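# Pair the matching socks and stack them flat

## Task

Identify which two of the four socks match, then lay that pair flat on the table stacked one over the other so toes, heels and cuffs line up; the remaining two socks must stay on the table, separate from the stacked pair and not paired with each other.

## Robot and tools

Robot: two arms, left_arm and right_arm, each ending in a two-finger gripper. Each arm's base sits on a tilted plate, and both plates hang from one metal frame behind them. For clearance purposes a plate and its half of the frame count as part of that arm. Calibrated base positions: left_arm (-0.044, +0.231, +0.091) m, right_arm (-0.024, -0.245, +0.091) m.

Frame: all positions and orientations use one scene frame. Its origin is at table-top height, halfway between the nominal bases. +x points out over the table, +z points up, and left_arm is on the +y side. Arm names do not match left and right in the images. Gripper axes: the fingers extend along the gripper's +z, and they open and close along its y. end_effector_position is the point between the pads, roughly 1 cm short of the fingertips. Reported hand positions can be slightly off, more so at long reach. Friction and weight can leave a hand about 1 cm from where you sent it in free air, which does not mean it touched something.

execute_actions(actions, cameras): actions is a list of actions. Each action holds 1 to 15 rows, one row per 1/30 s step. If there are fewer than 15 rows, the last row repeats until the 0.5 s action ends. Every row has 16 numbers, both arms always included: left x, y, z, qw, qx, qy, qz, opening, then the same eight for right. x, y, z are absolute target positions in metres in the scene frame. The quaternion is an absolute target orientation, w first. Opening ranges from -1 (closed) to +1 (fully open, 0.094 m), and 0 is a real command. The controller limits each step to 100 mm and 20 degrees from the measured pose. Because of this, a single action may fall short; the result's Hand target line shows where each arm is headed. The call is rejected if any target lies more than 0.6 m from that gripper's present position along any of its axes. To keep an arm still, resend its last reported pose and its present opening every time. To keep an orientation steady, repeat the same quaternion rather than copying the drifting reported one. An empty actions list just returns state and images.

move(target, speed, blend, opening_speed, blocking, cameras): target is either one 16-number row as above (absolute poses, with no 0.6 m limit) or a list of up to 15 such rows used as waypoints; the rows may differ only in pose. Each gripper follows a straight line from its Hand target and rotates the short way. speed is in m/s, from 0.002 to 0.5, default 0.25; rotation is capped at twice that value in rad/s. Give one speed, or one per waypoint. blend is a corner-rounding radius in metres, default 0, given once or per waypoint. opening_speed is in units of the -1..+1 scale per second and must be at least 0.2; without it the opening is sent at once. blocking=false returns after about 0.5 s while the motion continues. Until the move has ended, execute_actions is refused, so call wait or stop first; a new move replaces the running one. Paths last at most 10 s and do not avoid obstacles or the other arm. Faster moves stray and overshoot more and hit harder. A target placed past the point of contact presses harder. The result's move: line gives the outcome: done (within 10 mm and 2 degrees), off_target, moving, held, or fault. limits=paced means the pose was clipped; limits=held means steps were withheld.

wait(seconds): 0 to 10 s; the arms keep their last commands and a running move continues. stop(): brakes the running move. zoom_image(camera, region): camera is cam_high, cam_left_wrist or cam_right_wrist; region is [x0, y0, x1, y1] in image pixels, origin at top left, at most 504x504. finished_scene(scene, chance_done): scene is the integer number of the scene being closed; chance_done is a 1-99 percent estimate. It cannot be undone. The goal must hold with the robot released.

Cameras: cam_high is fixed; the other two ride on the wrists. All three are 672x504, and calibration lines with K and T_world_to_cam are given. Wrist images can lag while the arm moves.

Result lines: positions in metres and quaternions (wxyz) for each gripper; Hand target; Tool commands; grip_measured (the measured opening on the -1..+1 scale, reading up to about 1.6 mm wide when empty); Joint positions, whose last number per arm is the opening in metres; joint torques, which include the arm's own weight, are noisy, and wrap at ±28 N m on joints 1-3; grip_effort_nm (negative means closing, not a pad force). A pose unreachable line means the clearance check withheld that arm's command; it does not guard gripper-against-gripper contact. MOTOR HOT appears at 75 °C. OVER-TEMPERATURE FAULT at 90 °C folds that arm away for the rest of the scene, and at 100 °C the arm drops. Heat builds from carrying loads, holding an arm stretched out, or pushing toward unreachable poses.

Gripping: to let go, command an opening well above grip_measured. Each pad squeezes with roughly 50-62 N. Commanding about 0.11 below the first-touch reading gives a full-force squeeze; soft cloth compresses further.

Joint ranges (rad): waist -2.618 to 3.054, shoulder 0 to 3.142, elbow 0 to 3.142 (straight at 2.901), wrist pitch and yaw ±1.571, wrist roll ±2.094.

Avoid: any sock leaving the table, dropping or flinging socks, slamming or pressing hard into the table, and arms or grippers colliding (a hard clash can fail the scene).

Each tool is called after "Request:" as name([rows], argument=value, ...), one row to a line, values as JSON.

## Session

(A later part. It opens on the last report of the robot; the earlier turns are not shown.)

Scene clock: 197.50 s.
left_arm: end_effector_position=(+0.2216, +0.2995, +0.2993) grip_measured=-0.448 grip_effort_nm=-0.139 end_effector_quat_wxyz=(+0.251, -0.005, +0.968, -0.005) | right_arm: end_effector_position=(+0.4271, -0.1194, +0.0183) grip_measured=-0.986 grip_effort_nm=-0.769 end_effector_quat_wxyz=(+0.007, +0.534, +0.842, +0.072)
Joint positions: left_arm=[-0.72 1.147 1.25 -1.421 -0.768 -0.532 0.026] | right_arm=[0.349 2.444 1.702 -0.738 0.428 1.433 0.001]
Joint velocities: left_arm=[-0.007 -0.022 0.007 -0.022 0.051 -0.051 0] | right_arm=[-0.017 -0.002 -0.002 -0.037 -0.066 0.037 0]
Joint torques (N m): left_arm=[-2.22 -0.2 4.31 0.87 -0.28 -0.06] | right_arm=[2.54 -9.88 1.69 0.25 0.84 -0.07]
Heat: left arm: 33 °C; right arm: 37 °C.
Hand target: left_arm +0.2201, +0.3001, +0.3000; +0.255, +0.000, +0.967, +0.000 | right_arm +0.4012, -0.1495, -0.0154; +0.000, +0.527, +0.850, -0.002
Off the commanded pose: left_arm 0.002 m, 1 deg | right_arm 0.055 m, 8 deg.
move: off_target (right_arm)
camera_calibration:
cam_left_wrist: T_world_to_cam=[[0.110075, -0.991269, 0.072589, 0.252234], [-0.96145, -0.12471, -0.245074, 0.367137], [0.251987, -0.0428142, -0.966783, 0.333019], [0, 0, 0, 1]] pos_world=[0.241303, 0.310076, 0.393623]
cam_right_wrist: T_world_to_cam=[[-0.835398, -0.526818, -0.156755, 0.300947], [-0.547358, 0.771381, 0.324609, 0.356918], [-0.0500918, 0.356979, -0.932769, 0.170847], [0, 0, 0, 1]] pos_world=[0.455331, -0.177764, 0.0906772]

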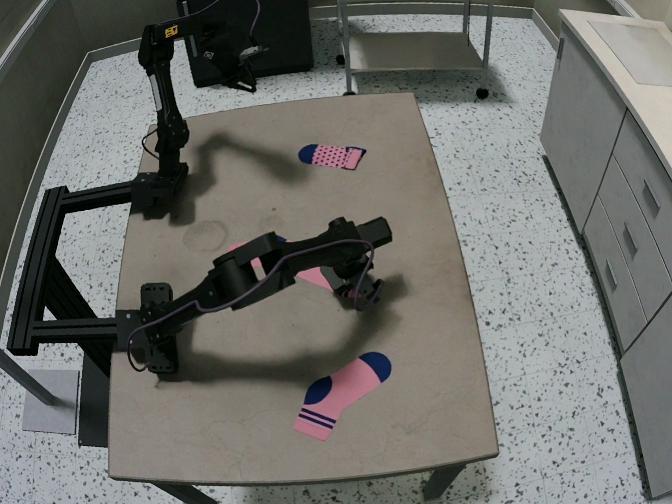

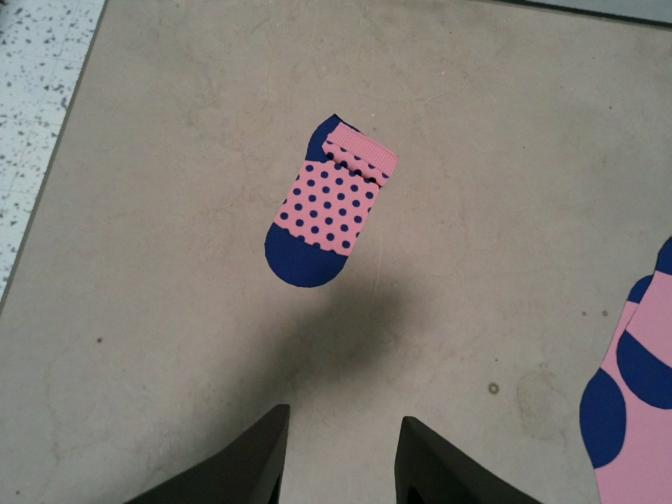

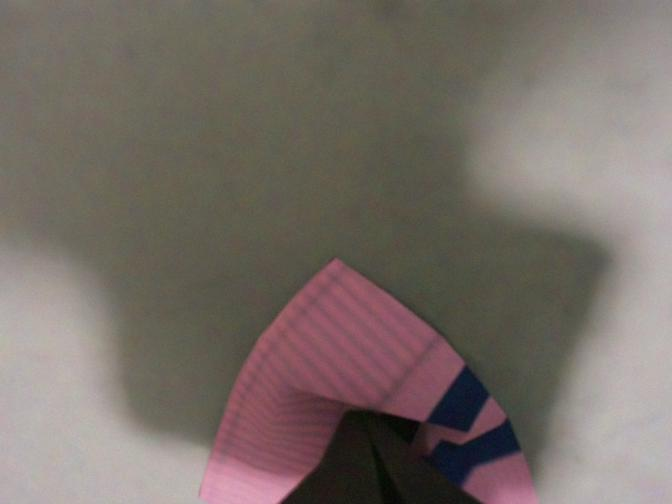

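Request:
move([
  [0.22,0.3,0.3,0.255,0,0.967,0,-0.45,0.36,-0.20,-0.016,0,0.5,0.866,0,-1],
  [0.22,0.3,0.3,0.255,0,0.967,0,-0.45,0.315,-0.26,-0.016,0,0.5,0.866,0,-1],
], speed=0.05)

Scene clock: 202.87 s.
left_arm: end_effector_position=(+0.2216, +0.2995, +0.2993) grip_measured=-0.448 grip_effort_nm=-0.134 end_effector_quat_wxyz=(+0.251, -0.005, +0.968, -0.005) | right_arm: end_effector_position=(+0.3603, -0.2393, +0.0159) grip_measured=-0.986 grip_effort_nm=-0.774 end_effector_quat_wxyz=(+0.041, +0.511, +0.855, +0.076)
Joint positions: left_arm=[-0.72 1.147 1.25 -1.421 -0.768 -0.532 0.026] | right_arm=[0.139 1.992 1.1 -0.433 0.428 1.124 0.001]
Joint velocities: left_arm=[-0.007 -0.002 0.002 -0.007 0.051 0.022 0] | right_arm=[-0.007 -0.007 -0.007 0.022 -0.051 -0.037 0.001]
Joint torques (N m): left_arm=[-2.1 -0.03 4.36 0.85 -0.27 -0.08] | right_arm=[1.05 -6.41 0.85 -0.03 0.75 -0.13]
Heat: left arm: 33 °C; right arm: 37 °C.
Hand target: left_arm +0.2201, +0.3001, +0.3000; +0.255, +0.000, +0.967, +0.000 | right_arm +0.3167, -0.2596, -0.0126; +0.000, +0.497, +0.868, +0.000
Off the commanded pose: left_arm 0.002 m, 1 deg | right_arm 0.059 m, 10 deg.
move: off_target (right_arm)
camera_calibration:
cam_left_wrist: T_world_to_cam=[[0.110075, -0.991269, 0.072589, 0.252234], [-0.96145, -0.12471, -0.245074, 0.367137], [0.251987, -0.0428142, -0.966783, 0.333019], [0, 0, 0, 1]] pos_world=[0.241303, 0.310076, 0.393623]
cam_right_wrist: T_world_to_cam=[[-0.798142, -0.57077, -0.192848, 0.158263], [-0.602448, 0.75342, 0.263469, 0.430163], [-0.00508461, 0.326466, -0.945195, 0.18472], [0, 0, 0, 1]] pos_world=[0.386407, -0.294066, 0.0917824]

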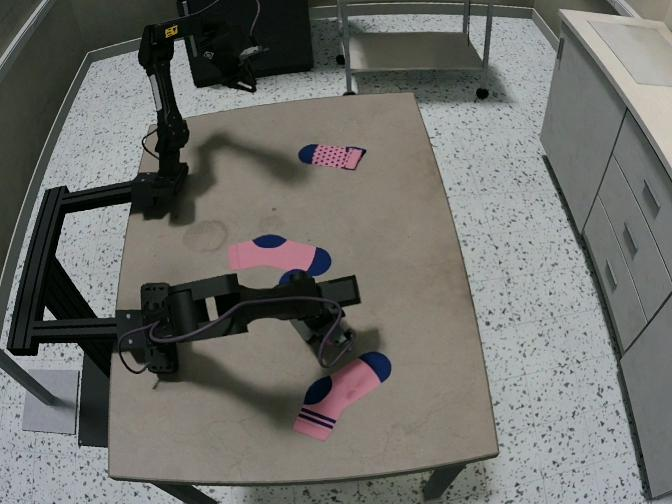

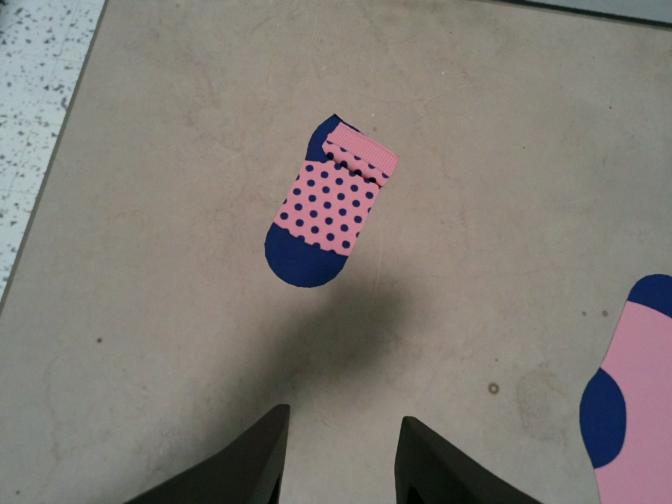

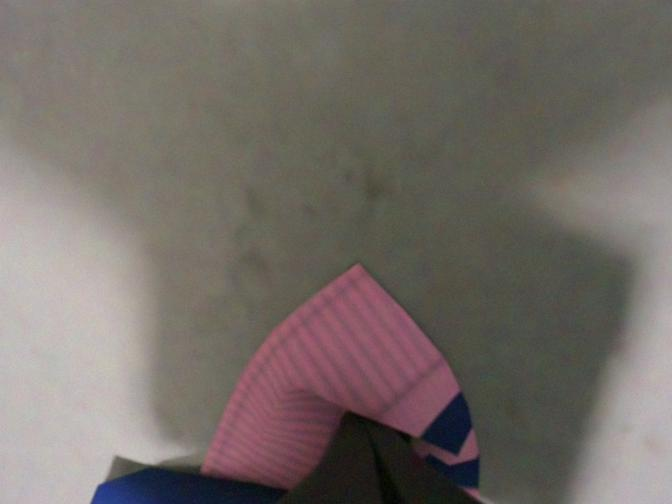

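Request:
move([
  [0.22,0.3,0.3,0.255,0,0.967,0,-0.45,0.355,-0.235,0.08,0,0.5,0.866,0,-1],
  [0.22,0.3,0.3,0.255,0,0.967,0,-0.45,0.25,-0.22,0.29,0.19,0,0.982,0,-1],
], speed=[0.06,0.2])

Scene clock: 210.57 s.
left_arm: end_effector_position=(+0.2216, +0.2995, +0.2993) grip_measured=-0.448 grip_effort_nm=-0.129 end_effector_quat_wxyz=(+0.251, -0.005, +0.968, -0.005) | right_arm: end_effector_position=(+0.2454, -0.2145, +0.2803) grip_measured=-0.986 grip_effort_nm=-0.769 end_effector_quat_wxyz=(+0.180, +0.004, +0.984, +0.006)
Joint positions: left_arm=[-0.72 1.147 1.25 -1.421 -0.768 -0.532 0.026] | right_arm=[0.888 1.519 1.325 -1.414 0.681 0.82 0.001]
Joint velocities: left_arm=[-0.017 0.007 -0.002 -0.037 -0.022 0.007 0] | right_arm=[-0.012 -0.002 0.007 -0.051 0.007 0.037 -0.001]
Joint torques (N m): left_arm=[-1.99 0.01 4.23 0.84 -0.26 -0.06] | right_arm=[3.52 -3.93 7.77 0.63 0.31 -0.05]
Heat: left arm: 33 °C; right arm: 36 °C.
Hand target: left_arm +0.2201, +0.3001, +0.3000; +0.255, +0.000, +0.967, +0.000 | right_arm +0.2473, -0.2182, +0.2918; +0.193, +0.002, +0.981, +0.010
Off the commanded pose: left_arm 0.002 m, 1 deg | right_arm 0.012 m, 1 deg.
move: off_target (right_arm)
camera_calibration:
cam_left_wrist: T_world_to_cam=[[0.110075, -0.991269, 0.072589, 0.252234], [-0.96145, -0.12471, -0.245074, 0.367137], [0.251987, -0.0428142, -0.966783, 0.333019], [0, 0, 0, 1]] pos_world=[0.241303, 0.310076, 0.393623]
cam_right_wrist: T_world_to_cam=[[0.119519, -0.992763, 0.0117027, -0.241332], [-0.990004, -0.120059, -0.0740091, 0.274918], [0.0748785, -0.00274029, -0.997189, 0.350339], [0, 0, 0, 1]] pos_world=[0.274781, -0.205619, 0.372525]

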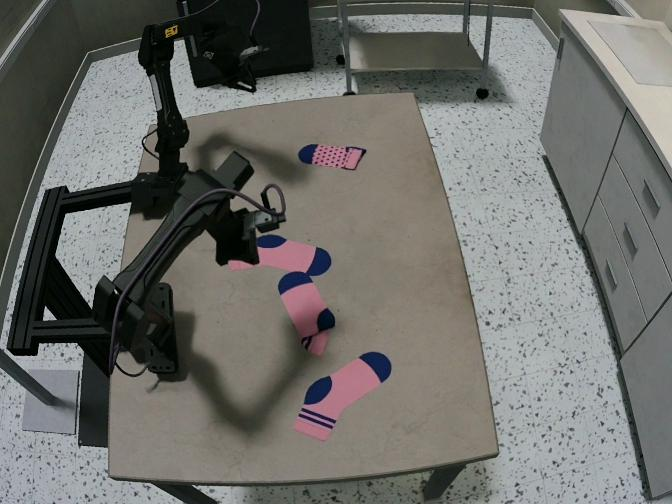

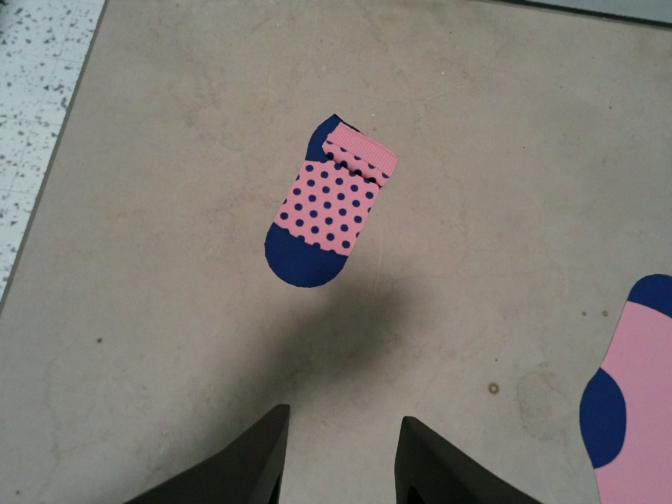

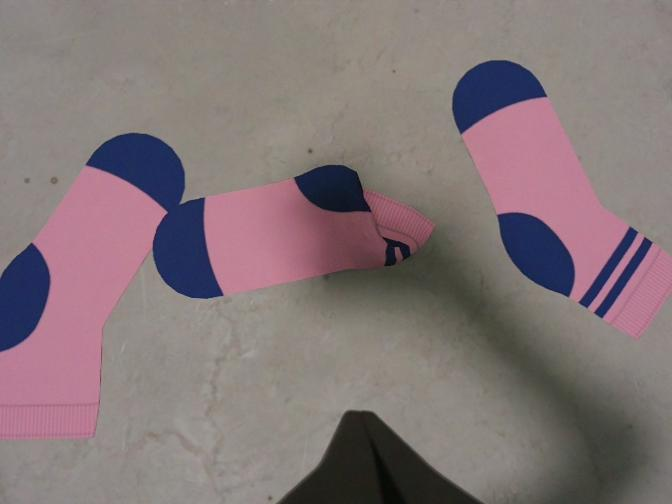

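Request:
move(target=[0.22,0.3,0.3,0.255,0,0.967,0,-0.45,0.287,-0.085,0.08,0,0.3007,0.9537,0,-0.45], cameras=["cam_right_wrist"])

Scene clock: 229.63 s.
left_arm: end_effector_position=(+0.2216, +0.2995, +0.2993) grip_measured=-0.448 grip_effort_nm=-0.134 end_effector_quat_wxyz=(+0.251, -0.005, +0.968, -0.005) | right_arm: end_effector_position=(+0.2815, -0.0910, +0.0781) grip_measured=-0.452 grip_effort_nm=0.095 end_effector_quat_wxyz=(-0.002, +0.290, +0.957, -0.014)
Joint positions: left_arm=[-0.72 1.147 1.25 -1.421 -0.768 -0.532 0.026] | right_arm=[0.662 2.231 1.355 -0.936 0.477 1.318 0.026]
Joint velocities: left_arm=[-0.002 -0.012 -0.002 -0.007 -0.037 0.022 0] | right_arm=[0.002 -0.002 0.002 0.037 -0.037 -0.051 0]
Joint torques (N m): left_arm=[-2 -0.16 4.36 0.86 -0.27 -0.02] | right_arm=[4.82 -8.4 6.94 0.51 -0.04 0.1]
Heat: left arm: 33 °C; right arm: 33 °C.
Hand target: left_arm +0.2201, +0.3001, +0.3000; +0.255, +0.000, +0.967, +0.000 | right_arm +0.2890, -0.0835, +0.0784; +0.002, +0.299, +0.954, -0.004
Off the commanded pose: left_arm 0.002 m, 1 deg | right_arm 0.008 m, 2 deg.
move: done
camera_calibration:
cam_right_wrist: T_world_to_cam=[[-0.446526, -0.894738, 0.00761856, 0.0479084], [-0.857627, 0.430402, 0.281479, 0.295544], [-0.255129, 0.119154, -0.959537, 0.247312], [0, 0, 0, 1]] pos_world=[0.337955, -0.113806, 0.15375]
Images, in order (width x height): cam_right_wrist 672x504.

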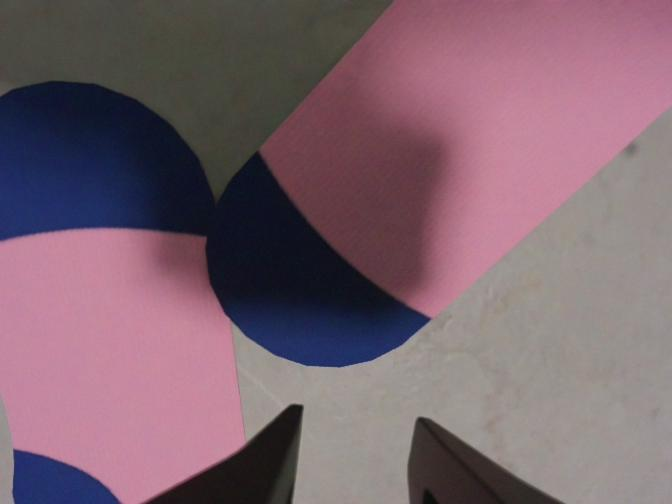

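Request:
move([
  [0.22,0.3,0.3,0.255,0,0.967,0,-0.45,0.296,-0.07,0.05,0,0.3007,0.9537,0,-0.45],
  [0.22,0.3,0.3,0.255,0,0.967,0,-0.45,0.293,-0.070,-0.02,0,0.3007,0.9537,0,-0.45],
], speed=[0.15,0.05], cameras=["cam_right_wrist"])

Request:
move(target=[0.22,0.3,0.3,0.255,0,0.967,0,-0.45,0.291,-0.070,-0.025,0,0.3007,0.9537,0,-1], opening_speed=0.8, cameras=["cam_right_wrist"])

Scene clock: 237.60 s.
left_arm: end_effector_position=(+0.2216, +0.2995, +0.2993) grip_measured=-0.448 grip_effort_nm=-0.134 end_effector_quat_wxyz=(+0.251, -0.005, +0.968, -0.005) | right_arm: end_effector_position=(+0.3009, -0.0701, +0.0163) grip_measured=-0.452 grip_effort_nm=0.095 end_effector_quat_wxyz=(+0.005, +0.298, +0.955, +0.009)
Joint positions: left_arm=[-0.72 1.147 1.25 -1.421 -0.768 -0.532 0.026] | right_arm=[0.59 2.381 1.343 -0.685 0.477 1.229 0.026]
Joint velocities: left_arm=[-0.007 0.007 0.007 0.022 0.007 -0.037 0] | right_arm=[0.022 -0.007 0.002 -0.007 0.007 0.081 0]
Joint torques (N m): left_arm=[-2.14 -0.13 4.37 0.84 -0.26 -0.05] | right_arm=[2.73 -5.24 1.8 1.53 0.1 -0.1]
Heat: left arm: 33 °C; right arm: 33 °C.
Hand target: left_arm +0.2201, +0.3001, +0.3000; +0.255, +0.000, +0.967, +0.000 | right_arm +0.2912, -0.0719, -0.0174; -0.001, +0.301, +0.954, -0.003
Off the commanded pose: left_arm 0.002 m, 1 deg | right_arm 0.037 m, 1 deg.
move: off_target (right_arm)
camera_calibration:
cam_right_wrist: T_world_to_cam=[[-0.459232, -0.887372, -0.0409539, 0.0808717], [-0.859018, 0.43187, 0.274913, 0.321251], [-0.226264, 0.161429, -0.960596, 0.184792], [0, 0, 0, 1]] pos_world=[0.354911, -0.0968063, 0.0925061]
Images, in order (width x height): cam_right_wrist 672x504.

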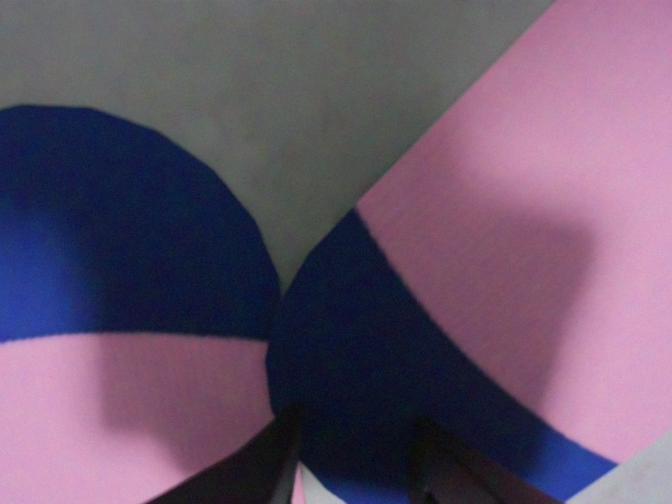

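Scene clock: 238.50 s.
left_arm: end_effector_position=(+0.2216, +0.2995, +0.2993) grip_measured=-0.448 grip_effort_nm=-0.129 end_effector_quat_wxyz=(+0.251, -0.005, +0.968, -0.005) | right_arm: end_effector_position=(+0.3050, -0.0666, +0.0161) grip_measured=-0.986 grip_effort_nm=-0.794 end_effector_quat_wxyz=(+0.013, +0.300, +0.954, +0.021)
Joint positions: left_arm=[-0.72 1.147 1.25 -1.421 -0.768 -0.532 0.026] | right_arm=[0.59 2.377 1.334 -0.648 0.475 1.22 0.001]
Joint velocities: left_arm=[0.002 0.022 -0.002 -0.066 0.022 -0.007 -0.001] | right_arm=[0.017 0.012 -0.002 0.007 -0.007 0.022 0]
Joint torques (N m): left_arm=[-2.03 -0.16 4.41 0.86 -0.27 -0.06] | right_arm=[2.58 -4.71 1.29 1.43 0.11 -0.1]
Heat: left arm: 33 °C; right arm: 33 °C.
Hand target: left_arm +0.2201, +0.3001, +0.3000; +0.255, +0.000, +0.967, +0.000 | right_arm +0.2886, -0.0719, -0.0213; -0.001, +0.300, +0.954, -0.001
Off the commanded pose: left_arm 0.002 m, 1 deg | right_arm 0.044 m, 3 deg.
move: off_target (right_arm)
camera_calibration:
cam_right_wrist: T_world_to_cam=[[-0.462565, -0.884103, -0.0662944, 0.087524], [-0.862545, 0.431468, 0.264294, 0.324496], [-0.20506, 0.179435, -0.962161, 0.179763], [0, 0, 0, 1]] pos_world=[0.35724, -0.0948852, 0.0930004]
Images, in order (width x height): cam_right_wrist 672x504.

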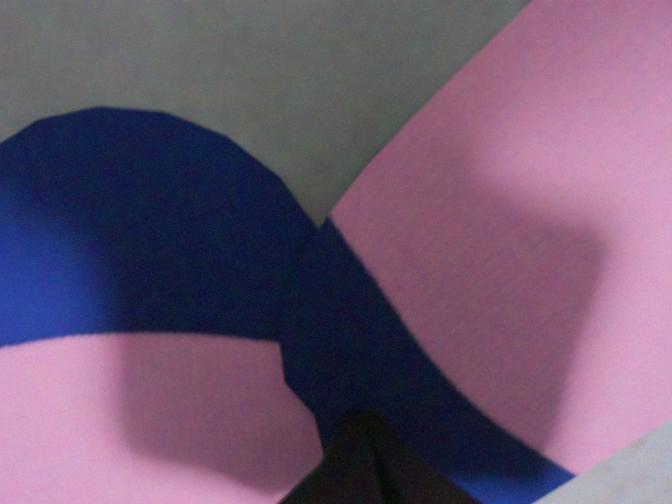

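Request:
move(target=[0.22,0.3,0.3,0.255,0,0.967,0,-0.45,0.298,-0.066,0.05,0,0.3007,0.9537,0,-1], speed=0.05, cameras=["cam_right_wrist"])

Scene clock: 242.53 s.
left_arm: end_effector_position=(+0.2216, +0.2995, +0.2993) grip_measured=-0.448 grip_effort_nm=-0.134 end_effector_quat_wxyz=(+0.251, -0.005, +0.968, -0.005) | right_arm: end_effector_position=(+0.2899, -0.0715, +0.0336) grip_measured=-0.986 grip_effort_nm=-0.774 end_effector_quat_wxyz=(-0.009, +0.297, +0.955, -0.014)
Joint positions: left_arm=[-0.72 1.147 1.25 -1.421 -0.768 -0.532 0.026] | right_arm=[0.625 2.374 1.389 -0.818 0.473 1.296 0.001]
Joint velocities: left_arm=[0.002 0.012 -0.007 -0.037 0.037 -0.007 0] | right_arm=[-0.002 0.007 -0.017 0.007 0.037 0.007 0]
Joint torques (N m): left_arm=[-1.95 -0.21 4.44 0.85 -0.23 -0.08] | right_arm=[6.65 -12.93 6.5 0.05 -0.04 0.11]
Heat: left arm: 32 °C; right arm: 34 °C.
Hand target: left_arm +0.2201, +0.3001, +0.3000; +0.255, +0.000, +0.967, +0.000 | right_arm +0.2974, -0.0659, +0.0499; +0.000, +0.300, +0.954, +0.001
Off the commanded pose: left_arm 0.002 m, 1 deg | right_arm 0.019 m, 2 deg.
move: off_target (right_arm)
camera_calibration:
cam_right_wrist: T_world_to_cam=[[-0.459504, -0.888118, 0.010076, 0.073564], [-0.847209, 0.441688, 0.29521, 0.304274], [-0.266632, 0.127114, -0.955379, 0.208201], [0, 0, 0, 1]] pos_world=[0.347099, -0.0955256, 0.108345]
Images, in order (width x height): cam_right_wrist 672x504.

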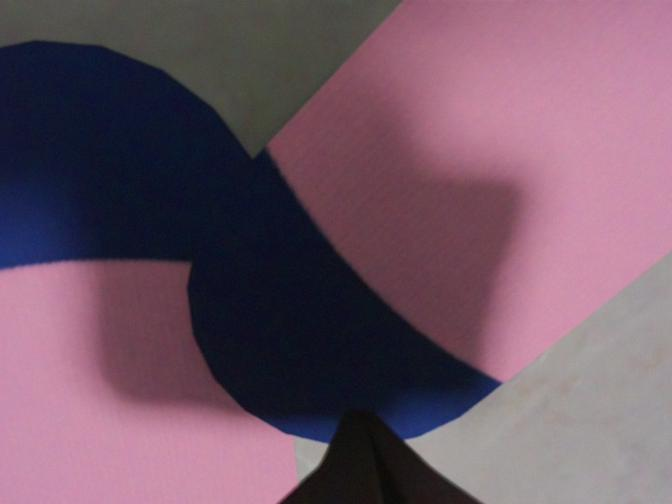

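Request:
move([
  [0.22,0.3,0.3,0.255,0,0.967,0,-0.45,0.31,-0.14,0.07,0,0.3007,0.9537,0,-1],
  [0.22,0.3,0.3,0.255,0,0.967,0,-0.45,0.31,-0.20,0.03,0,0.3007,0.9537,0,-1],
  [0.22,0.3,0.3,0.255,0,0.967,0,-0.45,0.308,-0.205,-0.015,0,0.3007,0.9537,0,-1],
  [0.22,0.3,0.3,0.255,0,0.967,0,-0.45,0.275,-0.315,-0.015,0,0.3007,0.9537,0,-1],
], speed=[0.15,0.1,0.05,0.05])

Scene clock: 256.07 s.
left_arm: end_effector_position=(+0.2216, +0.2995, +0.2993) grip_measured=-0.448 grip_effort_nm=-0.139 end_effector_quat_wxyz=(+0.251, -0.005, +0.968, -0.005) | right_arm: end_effector_position=(+0.3096, -0.2946, +0.0137) grip_measured=-0.986 grip_effort_nm=-0.769 end_effector_quat_wxyz=(+0.036, +0.300, +0.951, +0.067)
Joint positions: left_arm=[-0.72 1.147 1.25 -1.421 -0.768 -0.532 0.026] | right_arm=[-0.018 1.784 0.905 -0.426 0.373 0.511 0.001]
Joint velocities: left_arm=[0.002 0.022 -0.002 0.022 0.066 0.037 0] | right_arm=[-0.012 0.002 0.007 0.007 -0.007 0.022 -0.001]
Joint torques (N m): left_arm=[-2.15 -0.1 4.38 0.84 -0.27 -0.08] | right_arm=[-0.31 -4.96 0.96 0.43 1.18 -0.07]
Heat: left arm: 33 °C; right arm: 36 °C.
Hand target: left_arm +0.2201, +0.3001, +0.3000; +0.255, +0.000, +0.967, +0.000 | right_arm +0.2748, -0.3177, -0.0109; -0.004, +0.298, +0.954, -0.005
Off the commanded pose: left_arm 0.002 m, 1 deg | right_arm 0.049 m, 9 deg.
move: off_target (right_arm)
camera_calibration:
cam_left_wrist: T_world_to_cam=[[0.110075, -0.991269, 0.072589, 0.252234], [-0.96145, -0.12471, -0.245074, 0.367137], [0.251987, -0.0428142, -0.966783, 0.333019], [0, 0, 0, 1]] pos_world=[0.241303, 0.310076, 0.393623]
cam_right_wrist: T_world_to_cam=[[-0.455197, -0.875147, -0.164053, -0.110379], [-0.880075, 0.414256, 0.232076, 0.428259], [-0.135141, 0.25002, -0.958763, 0.218371], [0, 0, 0, 1]] pos_world=[0.356167, -0.328604, 0.091869]

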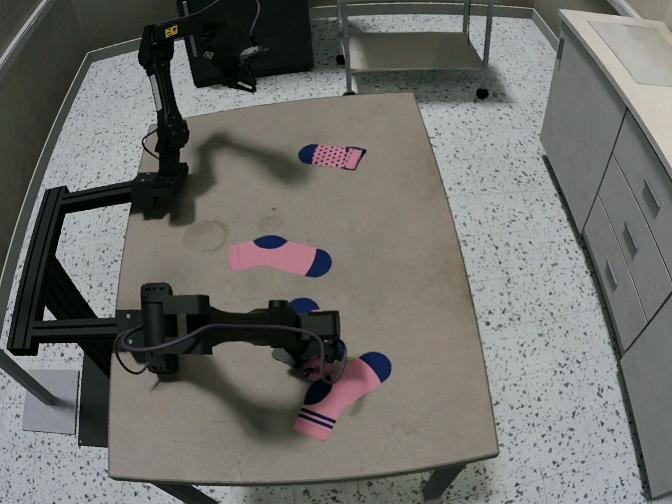

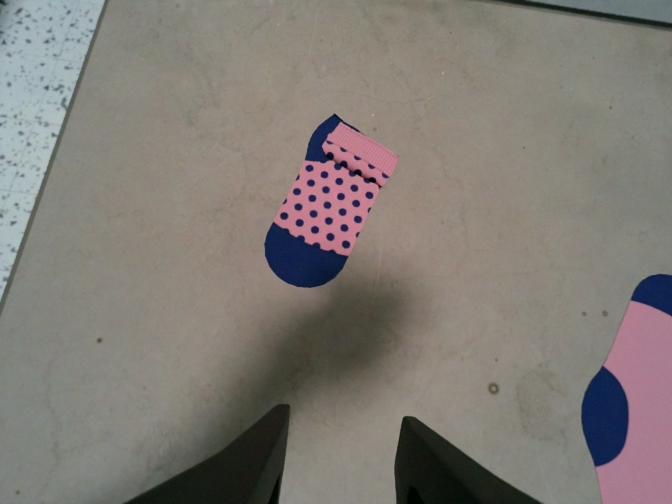

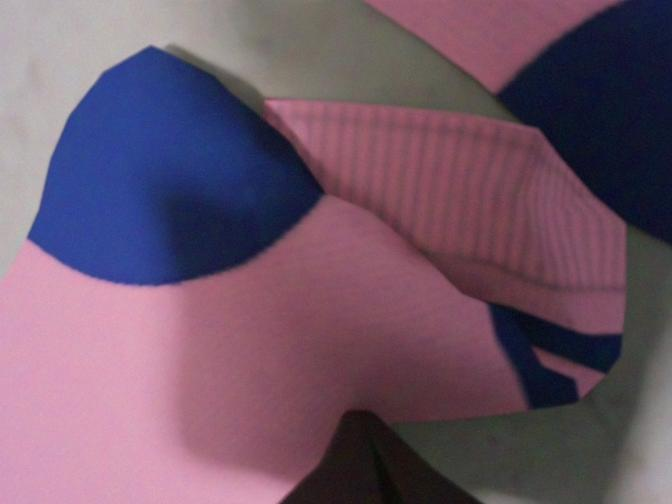

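Request:
move([
  [0.22,0.3,0.3,0.255,0,0.967,0,-0.45,0.305,-0.29,0.08,0,0.3007,0.9537,0,-0.45],
  [0.22,0.3,0.3,0.255,0,0.967,0,-0.45,0.25,-0.22,0.29,0.19,0,0.982,0,-0.45],
], speed=[0.06,0.2], cameras=["cam_right_wrist"])

Scene clock: 263.70 s.
left_arm: end_effector_position=(+0.2216, +0.2995, +0.2993) grip_measured=-0.448 grip_effort_nm=-0.129 end_effector_quat_wxyz=(+0.251, -0.005, +0.968, -0.005) | right_arm: end_effector_position=(+0.2454, -0.2146, +0.2832) grip_measured=-0.452 grip_effort_nm=0.100 end_effector_quat_wxyz=(+0.184, -0.001, +0.983, +0.010)
Joint positions: left_arm=[-0.72 1.147 1.25 -1.421 -0.768 -0.532 0.026] | right_arm=[0.892 1.51 1.327 -1.412 0.681 0.807 0.026]
Joint velocities: left_arm=[-0.017 0.002 -0.007 0.051 -0.007 0.022 0] | right_arm=[0.012 -0.032 0.007 -0.007 -0.051 -0.022 -0.001]
Joint torques (N m): left_arm=[-2.24 -0.14 4.64 0.88 -0.28 -0.11] | right_arm=[3.37 -2.95 7.73 0.67 0.31 0.11]
Heat: left arm: 33 °C; right arm: 35 °C.
Hand target: left_arm +0.2201, +0.3001, +0.3000; +0.255, +0.000, +0.967, +0.000 | right_arm +0.2474, -0.2170, +0.2925; +0.195, +0.003, +0.981, +0.011
Off the commanded pose: left_arm 0.002 m, 1 deg | right_arm 0.010 m, 1 deg.
move: done
camera_calibration:
cam_right_wrist: T_world_to_cam=[[0.129954, -0.991498, 0.00667713, -0.242331], [-0.987974, -0.130055, -0.0836243, 0.275141], [0.0837817, 0.00427048, -0.996475, 0.352287], [0, 0, 0, 1]] pos_world=[0.273809, -0.205991, 0.375672]
Images, in order (width x height): cam_right_wrist 672x504.

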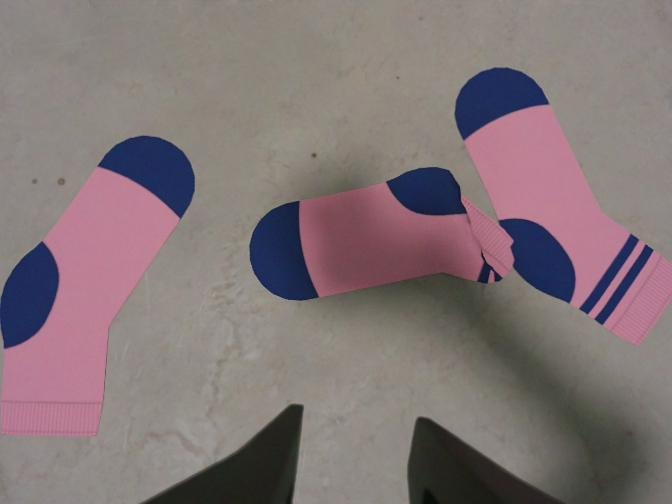

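Request:
move(target=[0.22,0.3,0.3,0.255,0,0.967,0,-0.45,0.304,-0.150,0.07,0,0.0872,0.9962,0,0.1], cameras=["cam_right_wrist"])

Scene clock: 271.30 s.
left_arm: end_effector_position=(+0.2216, +0.2995, +0.2993) grip_measured=-0.448 grip_effort_nm=-0.134 end_effector_quat_wxyz=(+0.251, -0.005, +0.968, -0.005) | right_arm: end_effector_position=(+0.2971, -0.1562, +0.0657) grip_measured=+0.098 grip_effort_nm=0.095 end_effector_quat_wxyz=(-0.009, +0.083, +0.996, -0.017)
Joint positions: left_arm=[-0.72 1.147 1.25 -1.421 -0.768 -0.532 0.026] | right_arm=[0.492 2.103 1.244 -0.876 0.512 0.713 0.052]
Joint velocities: left_arm=[0.002 0.012 0.002 -0.066 0.007 -0.051 0.001] | right_arm=[-0.002 -0.002 -0.032 0.022 -0.051 -0.007 0]
Joint torques (N m): left_arm=[-2.09 -0.02 4.37 0.89 -0.27 -0.07] | right_arm=[4.93 -8.34 6.52 0.51 -0.07 -0.07]
Heat: left arm: 33 °C; right arm: 34 °C.
Hand target: left_arm +0.2201, +0.3001, +0.3000; +0.255, +0.000, +0.967, +0.000 | right_arm +0.3065, -0.1496, +0.0682; +0.001, +0.086, +0.996, -0.007
Off the commanded pose: left_arm 0.002 m, 1 deg | right_arm 0.010 m, 2 deg.
move: done
camera_calibration:
cam_right_wrist: T_world_to_cam=[[-0.0407069, -0.999087, 0.01297, -0.140584], [-0.952646, 0.0427231, 0.301067, 0.306837], [-0.301346, -0.000100346, -0.953515, 0.241933], [0, 0, 0, 1]] pos_world=[0.35949, -0.15354, 0.140131]
Images, in order (width x height): cam_right_wrist 672x504.

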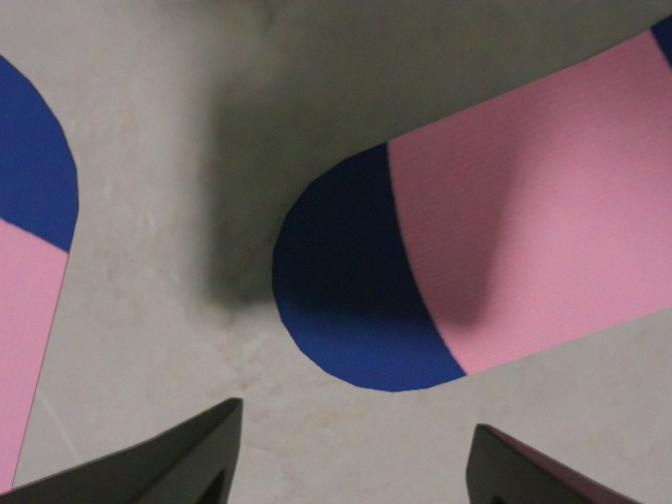

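Request:
move([
  [0.22,0.3,0.3,0.255,0,0.967,0,-0.45,0.320,-0.164,0.05,0,0.0872,0.9962,0,0.1],
  [0.22,0.3,0.3,0.255,0,0.967,0,-0.45,0.312,-0.165,-0.02,0,0.0872,0.9962,0,0.1],
], speed=[0.15,0.05], cameras=["cam_right_wrist"])

Request:
move(target=[0.22,0.3,0.3,0.255,0,0.967,0,-0.45,0.310,-0.165,-0.02,0,0.0872,0.9962,0,-0.8], opening_speed=0.8, cameras=["cam_right_wrist"])

Scene clock: 277.43 s.
left_arm: end_effector_position=(+0.2216, +0.2995, +0.2993) grip_measured=-0.448 grip_effort_nm=-0.129 end_effector_quat_wxyz=(+0.251, -0.005, +0.968, -0.005) | right_arm: end_effector_position=(+0.3189, -0.1684, +0.0148) grip_measured=+0.098 grip_effort_nm=0.085 end_effector_quat_wxyz=(+0.007, +0.085, +0.996, +0.000)
Joint positions: left_arm=[-0.72 1.147 1.25 -1.421 -0.768 -0.532 0.026] | right_arm=[0.364 2.166 1.183 -0.629 0.512 0.545 0.052]
Joint velocities: left_arm=[0.012 -0.007 -0.012 -0.007 0.022 -0.081 0] | right_arm=[-0.007 -0.002 -0.032 0.022 -0.051 -0.066 0]
Joint torques (N m): left_arm=[-2.07 -0.05 4.27 0.85 -0.3 -0.05] | right_arm=[2.07 -4.21 1.36 1.66 -0.02 -0.26]
Heat: left arm: 33 °C; right arm: 34 °C.
Hand target: left_arm +0.2201, +0.3001, +0.3000; +0.255, +0.000, +0.967, +0.000 | right_arm +0.3098, -0.1671, -0.0170; -0.003, +0.088, +0.996, -0.003
Off the commanded pose: left_arm 0.002 m, 1 deg | right_arm 0.036 m, 1 deg.
move: off_target (right_arm)
camera_calibration:
cam_right_wrist: T_world_to_cam=[[-0.0433137, -0.998862, -0.0199711, -0.149919], [-0.962539, 0.0363664, 0.268694, 0.346032], [-0.267662, 0.0308611, -0.963019, 0.194591], [0, 0, 0, 1]] pos_world=[0.37866, -0.168338, 0.091424]
Images, in order (width x height): cam_right_wrist 672x504.

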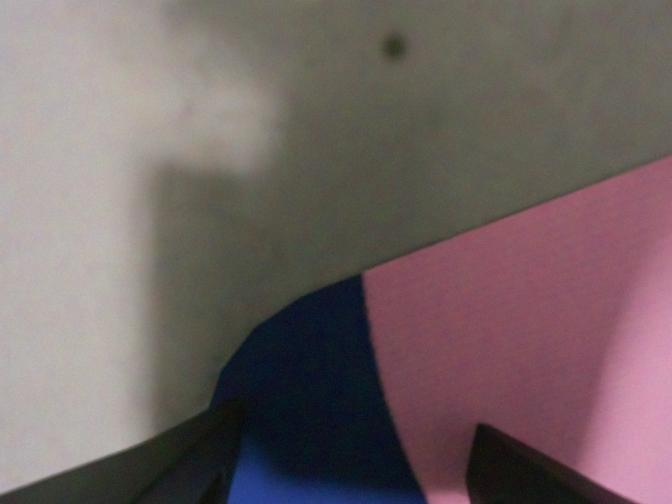

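Scene clock: 278.80 s.
left_arm: end_effector_position=(+0.2216, +0.2995, +0.2993) grip_measured=-0.448 grip_effort_nm=-0.139 end_effector_quat_wxyz=(+0.251, -0.005, +0.968, -0.005) | right_arm: end_effector_position=(+0.3252, -0.1685, +0.0153) grip_measured=-0.796 grip_effort_nm=-0.227 end_effector_quat_wxyz=(+0.024, +0.086, +0.996, +0.001)
Joint positions: left_arm=[-0.72 1.147 1.25 -1.421 -0.768 -0.532 0.026] | right_arm=[0.364 2.158 1.172 -0.588 0.524 0.529 0.01]
Joint velocities: left_arm=[-0.017 -0.012 -0.012 -0.007 -0.022 -0.037 0.001] | right_arm=[0.012 -0.012 -0.012 0.007 0.022 -0.037 0.001]
Joint torques (N m): left_arm=[-1.92 -0.18 4.33 0.82 -0.25 -0.05] | right_arm=[2.3 -4.16 1.17 1.38 -0.17 -0.07]
Heat: left arm: 33 °C; right arm: 34 °C.
Hand target: left_arm +0.2201, +0.3001, +0.3000; +0.255, +0.000, +0.967, +0.000 | right_arm +0.3079, -0.1663, -0.0167; -0.001, +0.088, +0.996, -0.001
Off the commanded pose: left_arm 0.002 m, 1 deg | right_arm 0.039 m, 3 deg.
move: off_target (right_arm)
camera_calibration:
cam_right_wrist: T_world_to_cam=[[-0.0446641, -0.998763, -0.0218658, -0.149166], [-0.971026, 0.0382593, 0.235892, 0.35557], [-0.234764, 0.0317682, -0.971533, 0.186355], [0, 0, 0, 1]] pos_world=[0.382354, -0.168506, 0.093912]
Images, in order (width x height): cam_right_wrist 672x504.

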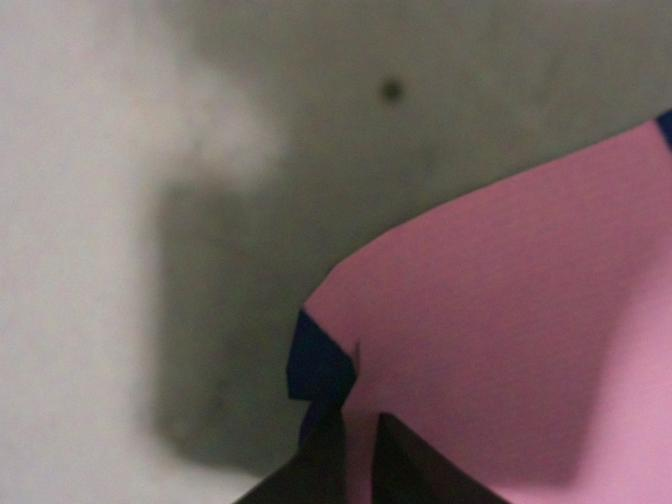

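Request:
move(target=[0.22,0.3,0.3,0.255,0,0.967,0,-0.45,0.310,-0.165,-0.02,0,0.0872,0.9962,0,-1], opening_speed=0.5, cameras=[])

Request:
move(target=[0.22,0.3,0.3,0.255,0,0.967,0,-0.45,0.312,-0.163,0.06,0,0.0872,0.9962,0,-1], speed=0.05, cameras=["cam_right_wrist","cam_high"])

Scene clock: 282.37 s.
left_arm: end_effector_position=(+0.2216, +0.2995, +0.2993) grip_measured=-0.448 grip_effort_nm=-0.134 end_effector_quat_wxyz=(+0.251, -0.005, +0.968, -0.005) | right_arm: end_effector_position=(+0.3257, -0.1698, +0.0157) grip_measured=-0.975 grip_effort_nm=-1.018 end_effector_quat_wxyz=(+0.027, +0.086, +0.996, -0.001)
Joint positions: left_arm=[-0.72 1.147 1.25 -1.421 -0.768 -0.532 0.026] | right_arm=[0.364 2.154 1.167 -0.583 0.531 0.527 0.001]
Joint velocities: left_arm=[0.002 0.002 -0.002 -0.022 -0.125 -0.066 0.001] | right_arm=[0.002 0.002 0.017 -0.037 0.022 0.081 -0.001]
Joint torques (N m): left_arm=[-2.04 -0.2 4.44 0.84 -0.27 -0.09] | right_arm=[2.29 -3.84 1.46 1.34 -0.26 -0.09]
Heat: left arm: 33 °C; right arm: 34 °C.
Hand target: left_arm +0.2201, +0.3001, +0.3000; +0.255, +0.000, +0.967, +0.000 | right_arm +0.3078, -0.1664, -0.0168; -0.001, +0.087, +0.996, -0.001
Off the commanded pose: left_arm 0.002 m, 1 deg | right_arm 0.039 m, 3 deg.
move: off_target (right_arm)
No camera images: "cameras" was empty.

Scene clock: 284.57 s.
left_arm: end_effector_position=(+0.2216, +0.2995, +0.2993) grip_measured=-0.448 grip_effort_nm=-0.139 end_effector_quat_wxyz=(+0.251, -0.005, +0.968, -0.005) | right_arm: end_effector_position=(+0.3027, -0.1663, +0.0442) grip_measured=-0.980 grip_effort_nm=-1.048 end_effector_quat_wxyz=(-0.015, +0.082, +0.996, -0.011)
Joint positions: left_arm=[-0.72 1.147 1.25 -1.421 -0.768 -0.532 0.026] | right_arm=[0.425 2.121 1.216 -0.797 0.505 0.636 0.001]
Joint velocities: left_arm=[-0.017 0.002 0.002 0.022 0.007 0.051 -0.001] | right_arm=[-0.007 -0.007 -0.017 0.037 0.066 -0.051 -0.001]
Joint torques (N m): left_arm=[-2.13 -0.06 4.56 0.9 -0.25 -0.09] | right_arm=[6.24 -11.77 6.26 0.06 -0.07 0.07]
Heat: left arm: 33 °C; right arm: 34 °C.
Hand target: left_arm +0.2201, +0.3001, +0.3000; +0.255, +0.000, +0.967, +0.000 | right_arm +0.3113, -0.1627, +0.0598; +0.000, +0.086, +0.996, +0.001
Off the commanded pose: left_arm 0.002 m, 1 deg | right_arm 0.019 m, 2 deg.
move: off_target (right_arm)
camera_calibration:
cam_right_wrist: T_world_to_cam=[[-0.038282, -0.999267, 0.000100449, -0.150387], [-0.949528, 0.0364078, 0.311562, 0.316655], [-0.311338, 0.0118319, -0.950226, 0.227937], [0, 0, 0, 1]] pos_world=[0.365881, -0.164503, 0.117949]
Images, in order (width x height): cam_high 672x504, cam_right_wrist 672x504.

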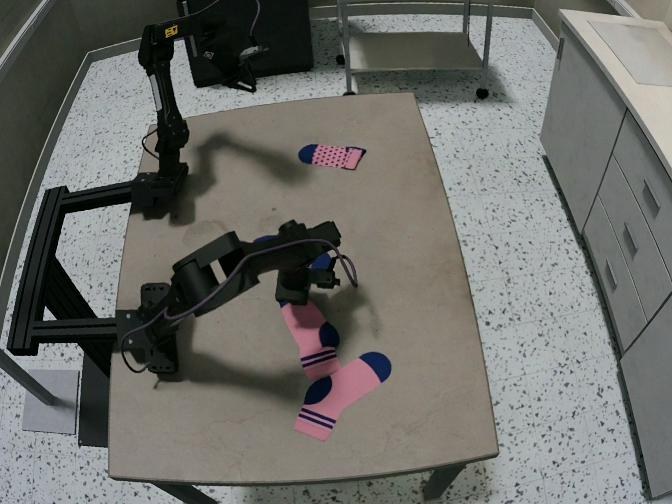

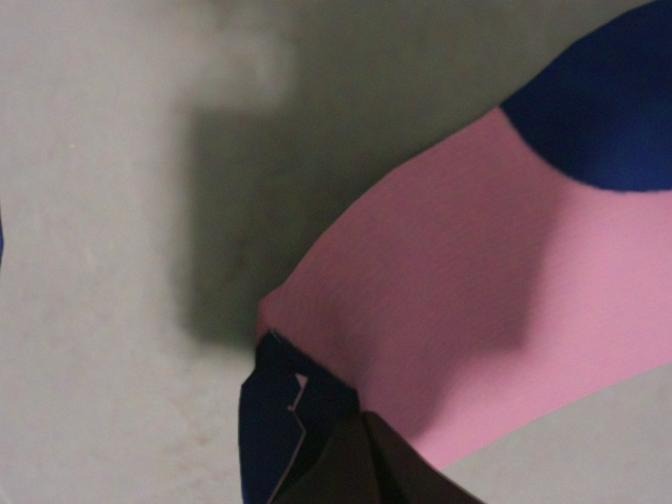

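Request:
move([
  [0.22,0.3,0.3,0.255,0,0.967,0,-0.45,0.38,-0.14,0.09,0,0.0872,0.9962,0,-1],
  [0.22,0.3,0.3,0.255,0,0.967,0,-0.45,0.45,-0.01,0.06,0,0.0,1,0,-1],
  [0.22,0.3,0.3,0.255,0,0.967,0,-0.45,0.445,-0.005,0.02,0,0.0,1,0,-1],
], speed=0.12, blend=0.01)

Scene clock: 313.70 s.
left_arm: end_effector_position=(+0.2216, +0.2995, +0.2993) grip_measured=-0.448 grip_effort_nm=-0.139 end_effector_quat_wxyz=(+0.251, -0.005, +0.968, -0.005) | right_arm: end_effector_position=(+0.4472, -0.0088, +0.0264) grip_measured=-0.980 grip_effort_nm=-1.043 end_effector_quat_wxyz=(+0.019, +0.010, +1.000, +0.013)
Joint positions: left_arm=[-0.72 1.147 1.25 -1.421 -0.768 -0.532 0.026] | right_arm=[0.537 3.116 2.852 -1.404 0.488 0.574 0.001]
Joint velocities: left_arm=[-0.027 0.002 -0.002 0.037 0.037 -0.037 -0.001] | right_arm=[-0.007 -0.027 0.007 -0.007 0.066 -0.081 -0.001]
Joint torques (N m): left_arm=[-1.99 -0.06 4.53 0.89 -0.27 -0.07] | right_arm=[7.58 -13.09 7.42 0.26 -0.03 -0.12]
Heat: left arm: 33 °C; right arm: 35 °C.
Hand target: left_arm +0.2201, +0.3001, +0.3000; +0.255, +0.000, +0.967, +0.000 | right_arm +0.4420, -0.0056, +0.0210; +0.013, +0.001, +1.000, +0.010
Off the commanded pose: left_arm 0.002 m, 1 deg | right_arm 0.008 m, 3 deg.
joint sent to its limit (right arm) — joint 2 (shoulder), upper limit. The joint targets still meet the commanded pose.
move: off_target (right_arm)
camera_calibration:
cam_left_wrist: T_world_to_cam=[[0.110075, -0.991269, 0.072589, 0.252234], [-0.96145, -0.12471, -0.245074, 0.367137], [0.251987, -0.0428142, -0.966783, 0.333019], [0, 0, 0, 1]] pos_world=[0.241303, 0.310076, 0.393623]
cam_right_wrist: T_world_to_cam=[[0.106743, -0.99343, -0.0412617, -0.0511813], [-0.963631, -0.113588, 0.241894, 0.460504], [-0.244992, 0.0139405, -0.969425, 0.225026], [0, 0, 0, 1]] pos_world=[0.504349, -0.00167434, 0.104641]

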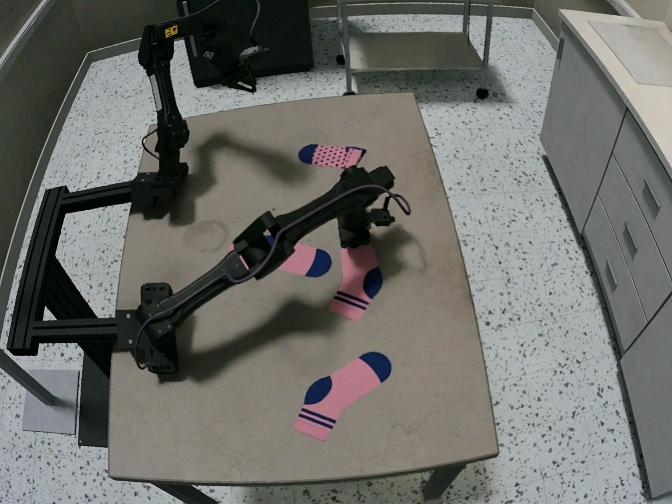

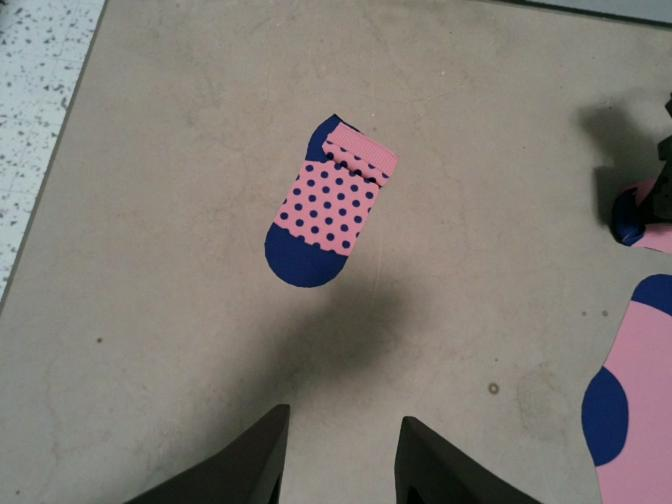

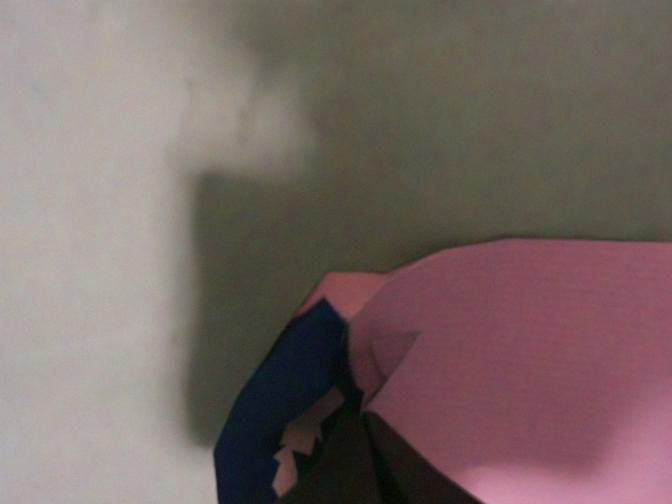

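Request:
move(target=[0.22,0.3,0.3,0.255,0,0.967,0,-0.45,0.440,-0.005,0.005,0,0.0,1,0,-1], speed=0.05, cameras=[])

Request:
move(target=[0.22,0.3,0.3,0.255,0,0.967,0,-0.45,0.440,-0.005,0.005,0,0.0,1,0,0.0], opening_speed=1, cameras=[])

Request:
move([
  [0.22,0.3,0.3,0.255,0,0.967,0,-0.45,0.445,-0.005,0.08,0,0.0,1,0,0.0],
  [0.22,0.3,0.3,0.255,0,0.967,0,-0.45,0.28,-0.22,0.29,0.19,0,0.982,0,0],
], speed=[0.08,0.25], cameras=["cam_right_wrist"])

Scene clock: 320.77 s.
left_arm: end_effector_position=(+0.2216, +0.2995, +0.2993) grip_measured=-0.448 grip_effort_nm=-0.134 end_effector_quat_wxyz=(+0.251, -0.005, +0.968, -0.005) | right_arm: end_effector_position=(+0.4478, -0.0096, +0.0237) grip_measured=-0.980 grip_effort_nm=-1.053 end_effector_quat_wxyz=(+0.019, +0.010, +1.000, +0.012)
Joint positions: left_arm=[-0.72 1.147 1.25 -1.421 -0.768 -0.532 0.026] | right_arm=[0.533 3.116 2.845 -1.395 0.488 0.568 0.001]
Joint velocities: left_arm=[-0.007 0.002 0.002 0.022 0.007 -0.037 -0.002] | right_arm=[-0.012 0.012 -0.032 -0.037 0.066 -0.051 -0.001]
Joint torques (N m): left_arm=[-2.07 -0.12 4.37 0.85 -0.28 -0.08] | right_arm=[6.95 -13.22 3.81 0.69 0.01 -0.07]
Heat: left arm: 33 °C; right arm: 36 °C.
Hand target: left_arm +0.2201, +0.3001, +0.3000; +0.255, +0.000, +0.967, +0.000 | right_arm +0.4393, -0.0057, +0.0055; +0.007, +0.000, +1.000, +0.004
Off the commanded pose: left_arm 0.002 m, 1 deg | right_arm 0.021 m, 3 deg.
joint sent to its limit (right arm) — joint 2 (shoulder), upper limit. The joint targets still meet the commanded pose.
move: off_target (right_arm)
No camera images: "cameras" was empty.

Scene clock: 322.00 s.
left_arm: end_effector_position=(+0.2216, +0.2995, +0.2993) grip_measured=-0.448 grip_effort_nm=-0.125 end_effector_quat_wxyz=(+0.251, -0.005, +0.968, -0.005) | right_arm: end_effector_position=(+0.4493, -0.0087, +0.0238) grip_measured=-0.002 grip_effort_nm=0.100 end_effector_quat_wxyz=(+0.022, +0.011, +1.000, +0.014)
Joint positions: left_arm=[-0.72 1.147 1.25 -1.421 -0.768 -0.532 0.026] | right_arm=[0.533 3.116 2.845 -1.387 0.488 0.568 0.047]
Joint velocities: left_arm=[-0.002 -0.012 -0.002 -0.022 0.037 0.007 0] | right_arm=[0.002 0.002 -0.022 -0.022 0.007 0.066 0]
Joint torques (N m): left_arm=[-2.09 -0.06 4.25 0.87 -0.3 -0.07] | right_arm=[6.93 -13.18 3.81 0.61 0.01 -0.07]
Heat: left arm: 33 °C; right arm: 36 °C.
Hand target: left_arm +0.2201, +0.3001, +0.3000; +0.255, +0.000, +0.967, +0.000 | right_arm +0.4394, -0.0056, +0.0055; +0.007, +0.000, +1.000, +0.004
Off the commanded pose: left_arm 0.002 m, 1 deg | right_arm 0.021 m, 3 deg.
joint sent to its limit (right arm) — joint 2 (shoulder), upper limit. The joint targets still meet the commanded pose.
move: off_target (right_arm)
No camera images: "cameras" was empty.

Scene clock: 325.13 s.
left_arm: end_effector_position=(+0.2216, +0.2995, +0.2993) grip_measured=-0.448 grip_effort_nm=-0.129 end_effector_quat_wxyz=(+0.251, -0.005, +0.968, -0.005) | right_arm: end_effector_position=(+0.2859, -0.2204, +0.2953) grip_measured=-0.002 grip_effort_nm=0.095 end_effector_quat_wxyz=(+0.194, +0.014, +0.981, +0.019)
Joint positions: left_arm=[-0.72 1.147 1.25 -1.421 -0.768 -0.532 0.026] | right_arm=[0.792 1.571 1.456 -1.367 0.683 0.689 0.047]
Joint velocities: left_arm=[-0.002 0.002 -0.002 0.007 -0.066 -0.037 -0.002] | right_arm=[-0.002 0.012 -0.012 -0.066 0.022 -0.007 0]
Joint torques (N m): left_arm=[-2.03 -0.03 4.37 0.86 -0.25 -0.07] | right_arm=[4.11 -3.48 4.34 0.8 0.28 0.09]
Heat: left arm: 33 °C; right arm: 36 °C.
Hand target: left_arm +0.2201, +0.3001, +0.3000; +0.255, +0.000, +0.967, +0.000 | right_arm +0.2798, -0.2207, +0.2914; +0.190, +0.002, +0.982, +0.005
Off the commanded pose: left_arm 0.002 m, 1 deg | right_arm 0.008 m, 3 deg.
elbow stopped short (right arm): the move would have taken joint 3 (elbow) straighter than the controller allows.
move: off_target (right_arm)
camera_calibration:
cam_right_wrist: T_world_to_cam=[[0.104739, -0.994407, -0.0135653, -0.240831], [-0.988979, -0.102713, -0.106634, 0.328567], [0.104644, 0.0245845, -0.994206, 0.358848], [0, 0, 0, 1]] pos_world=[0.312619, -0.214558, 0.388538]
Images, in order (width x height): cam_right_wrist 672x504.

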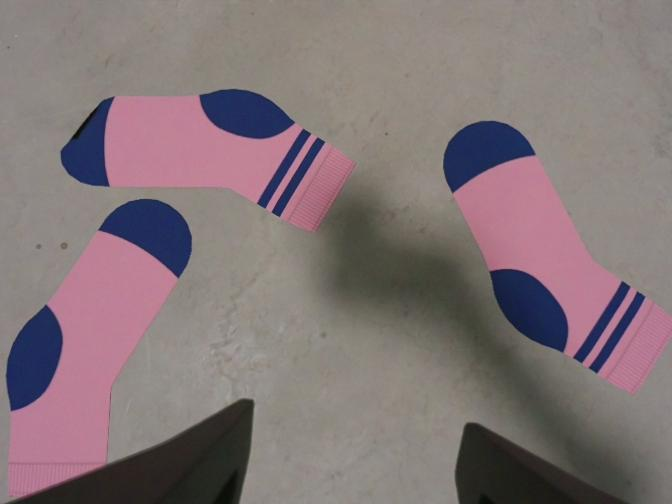

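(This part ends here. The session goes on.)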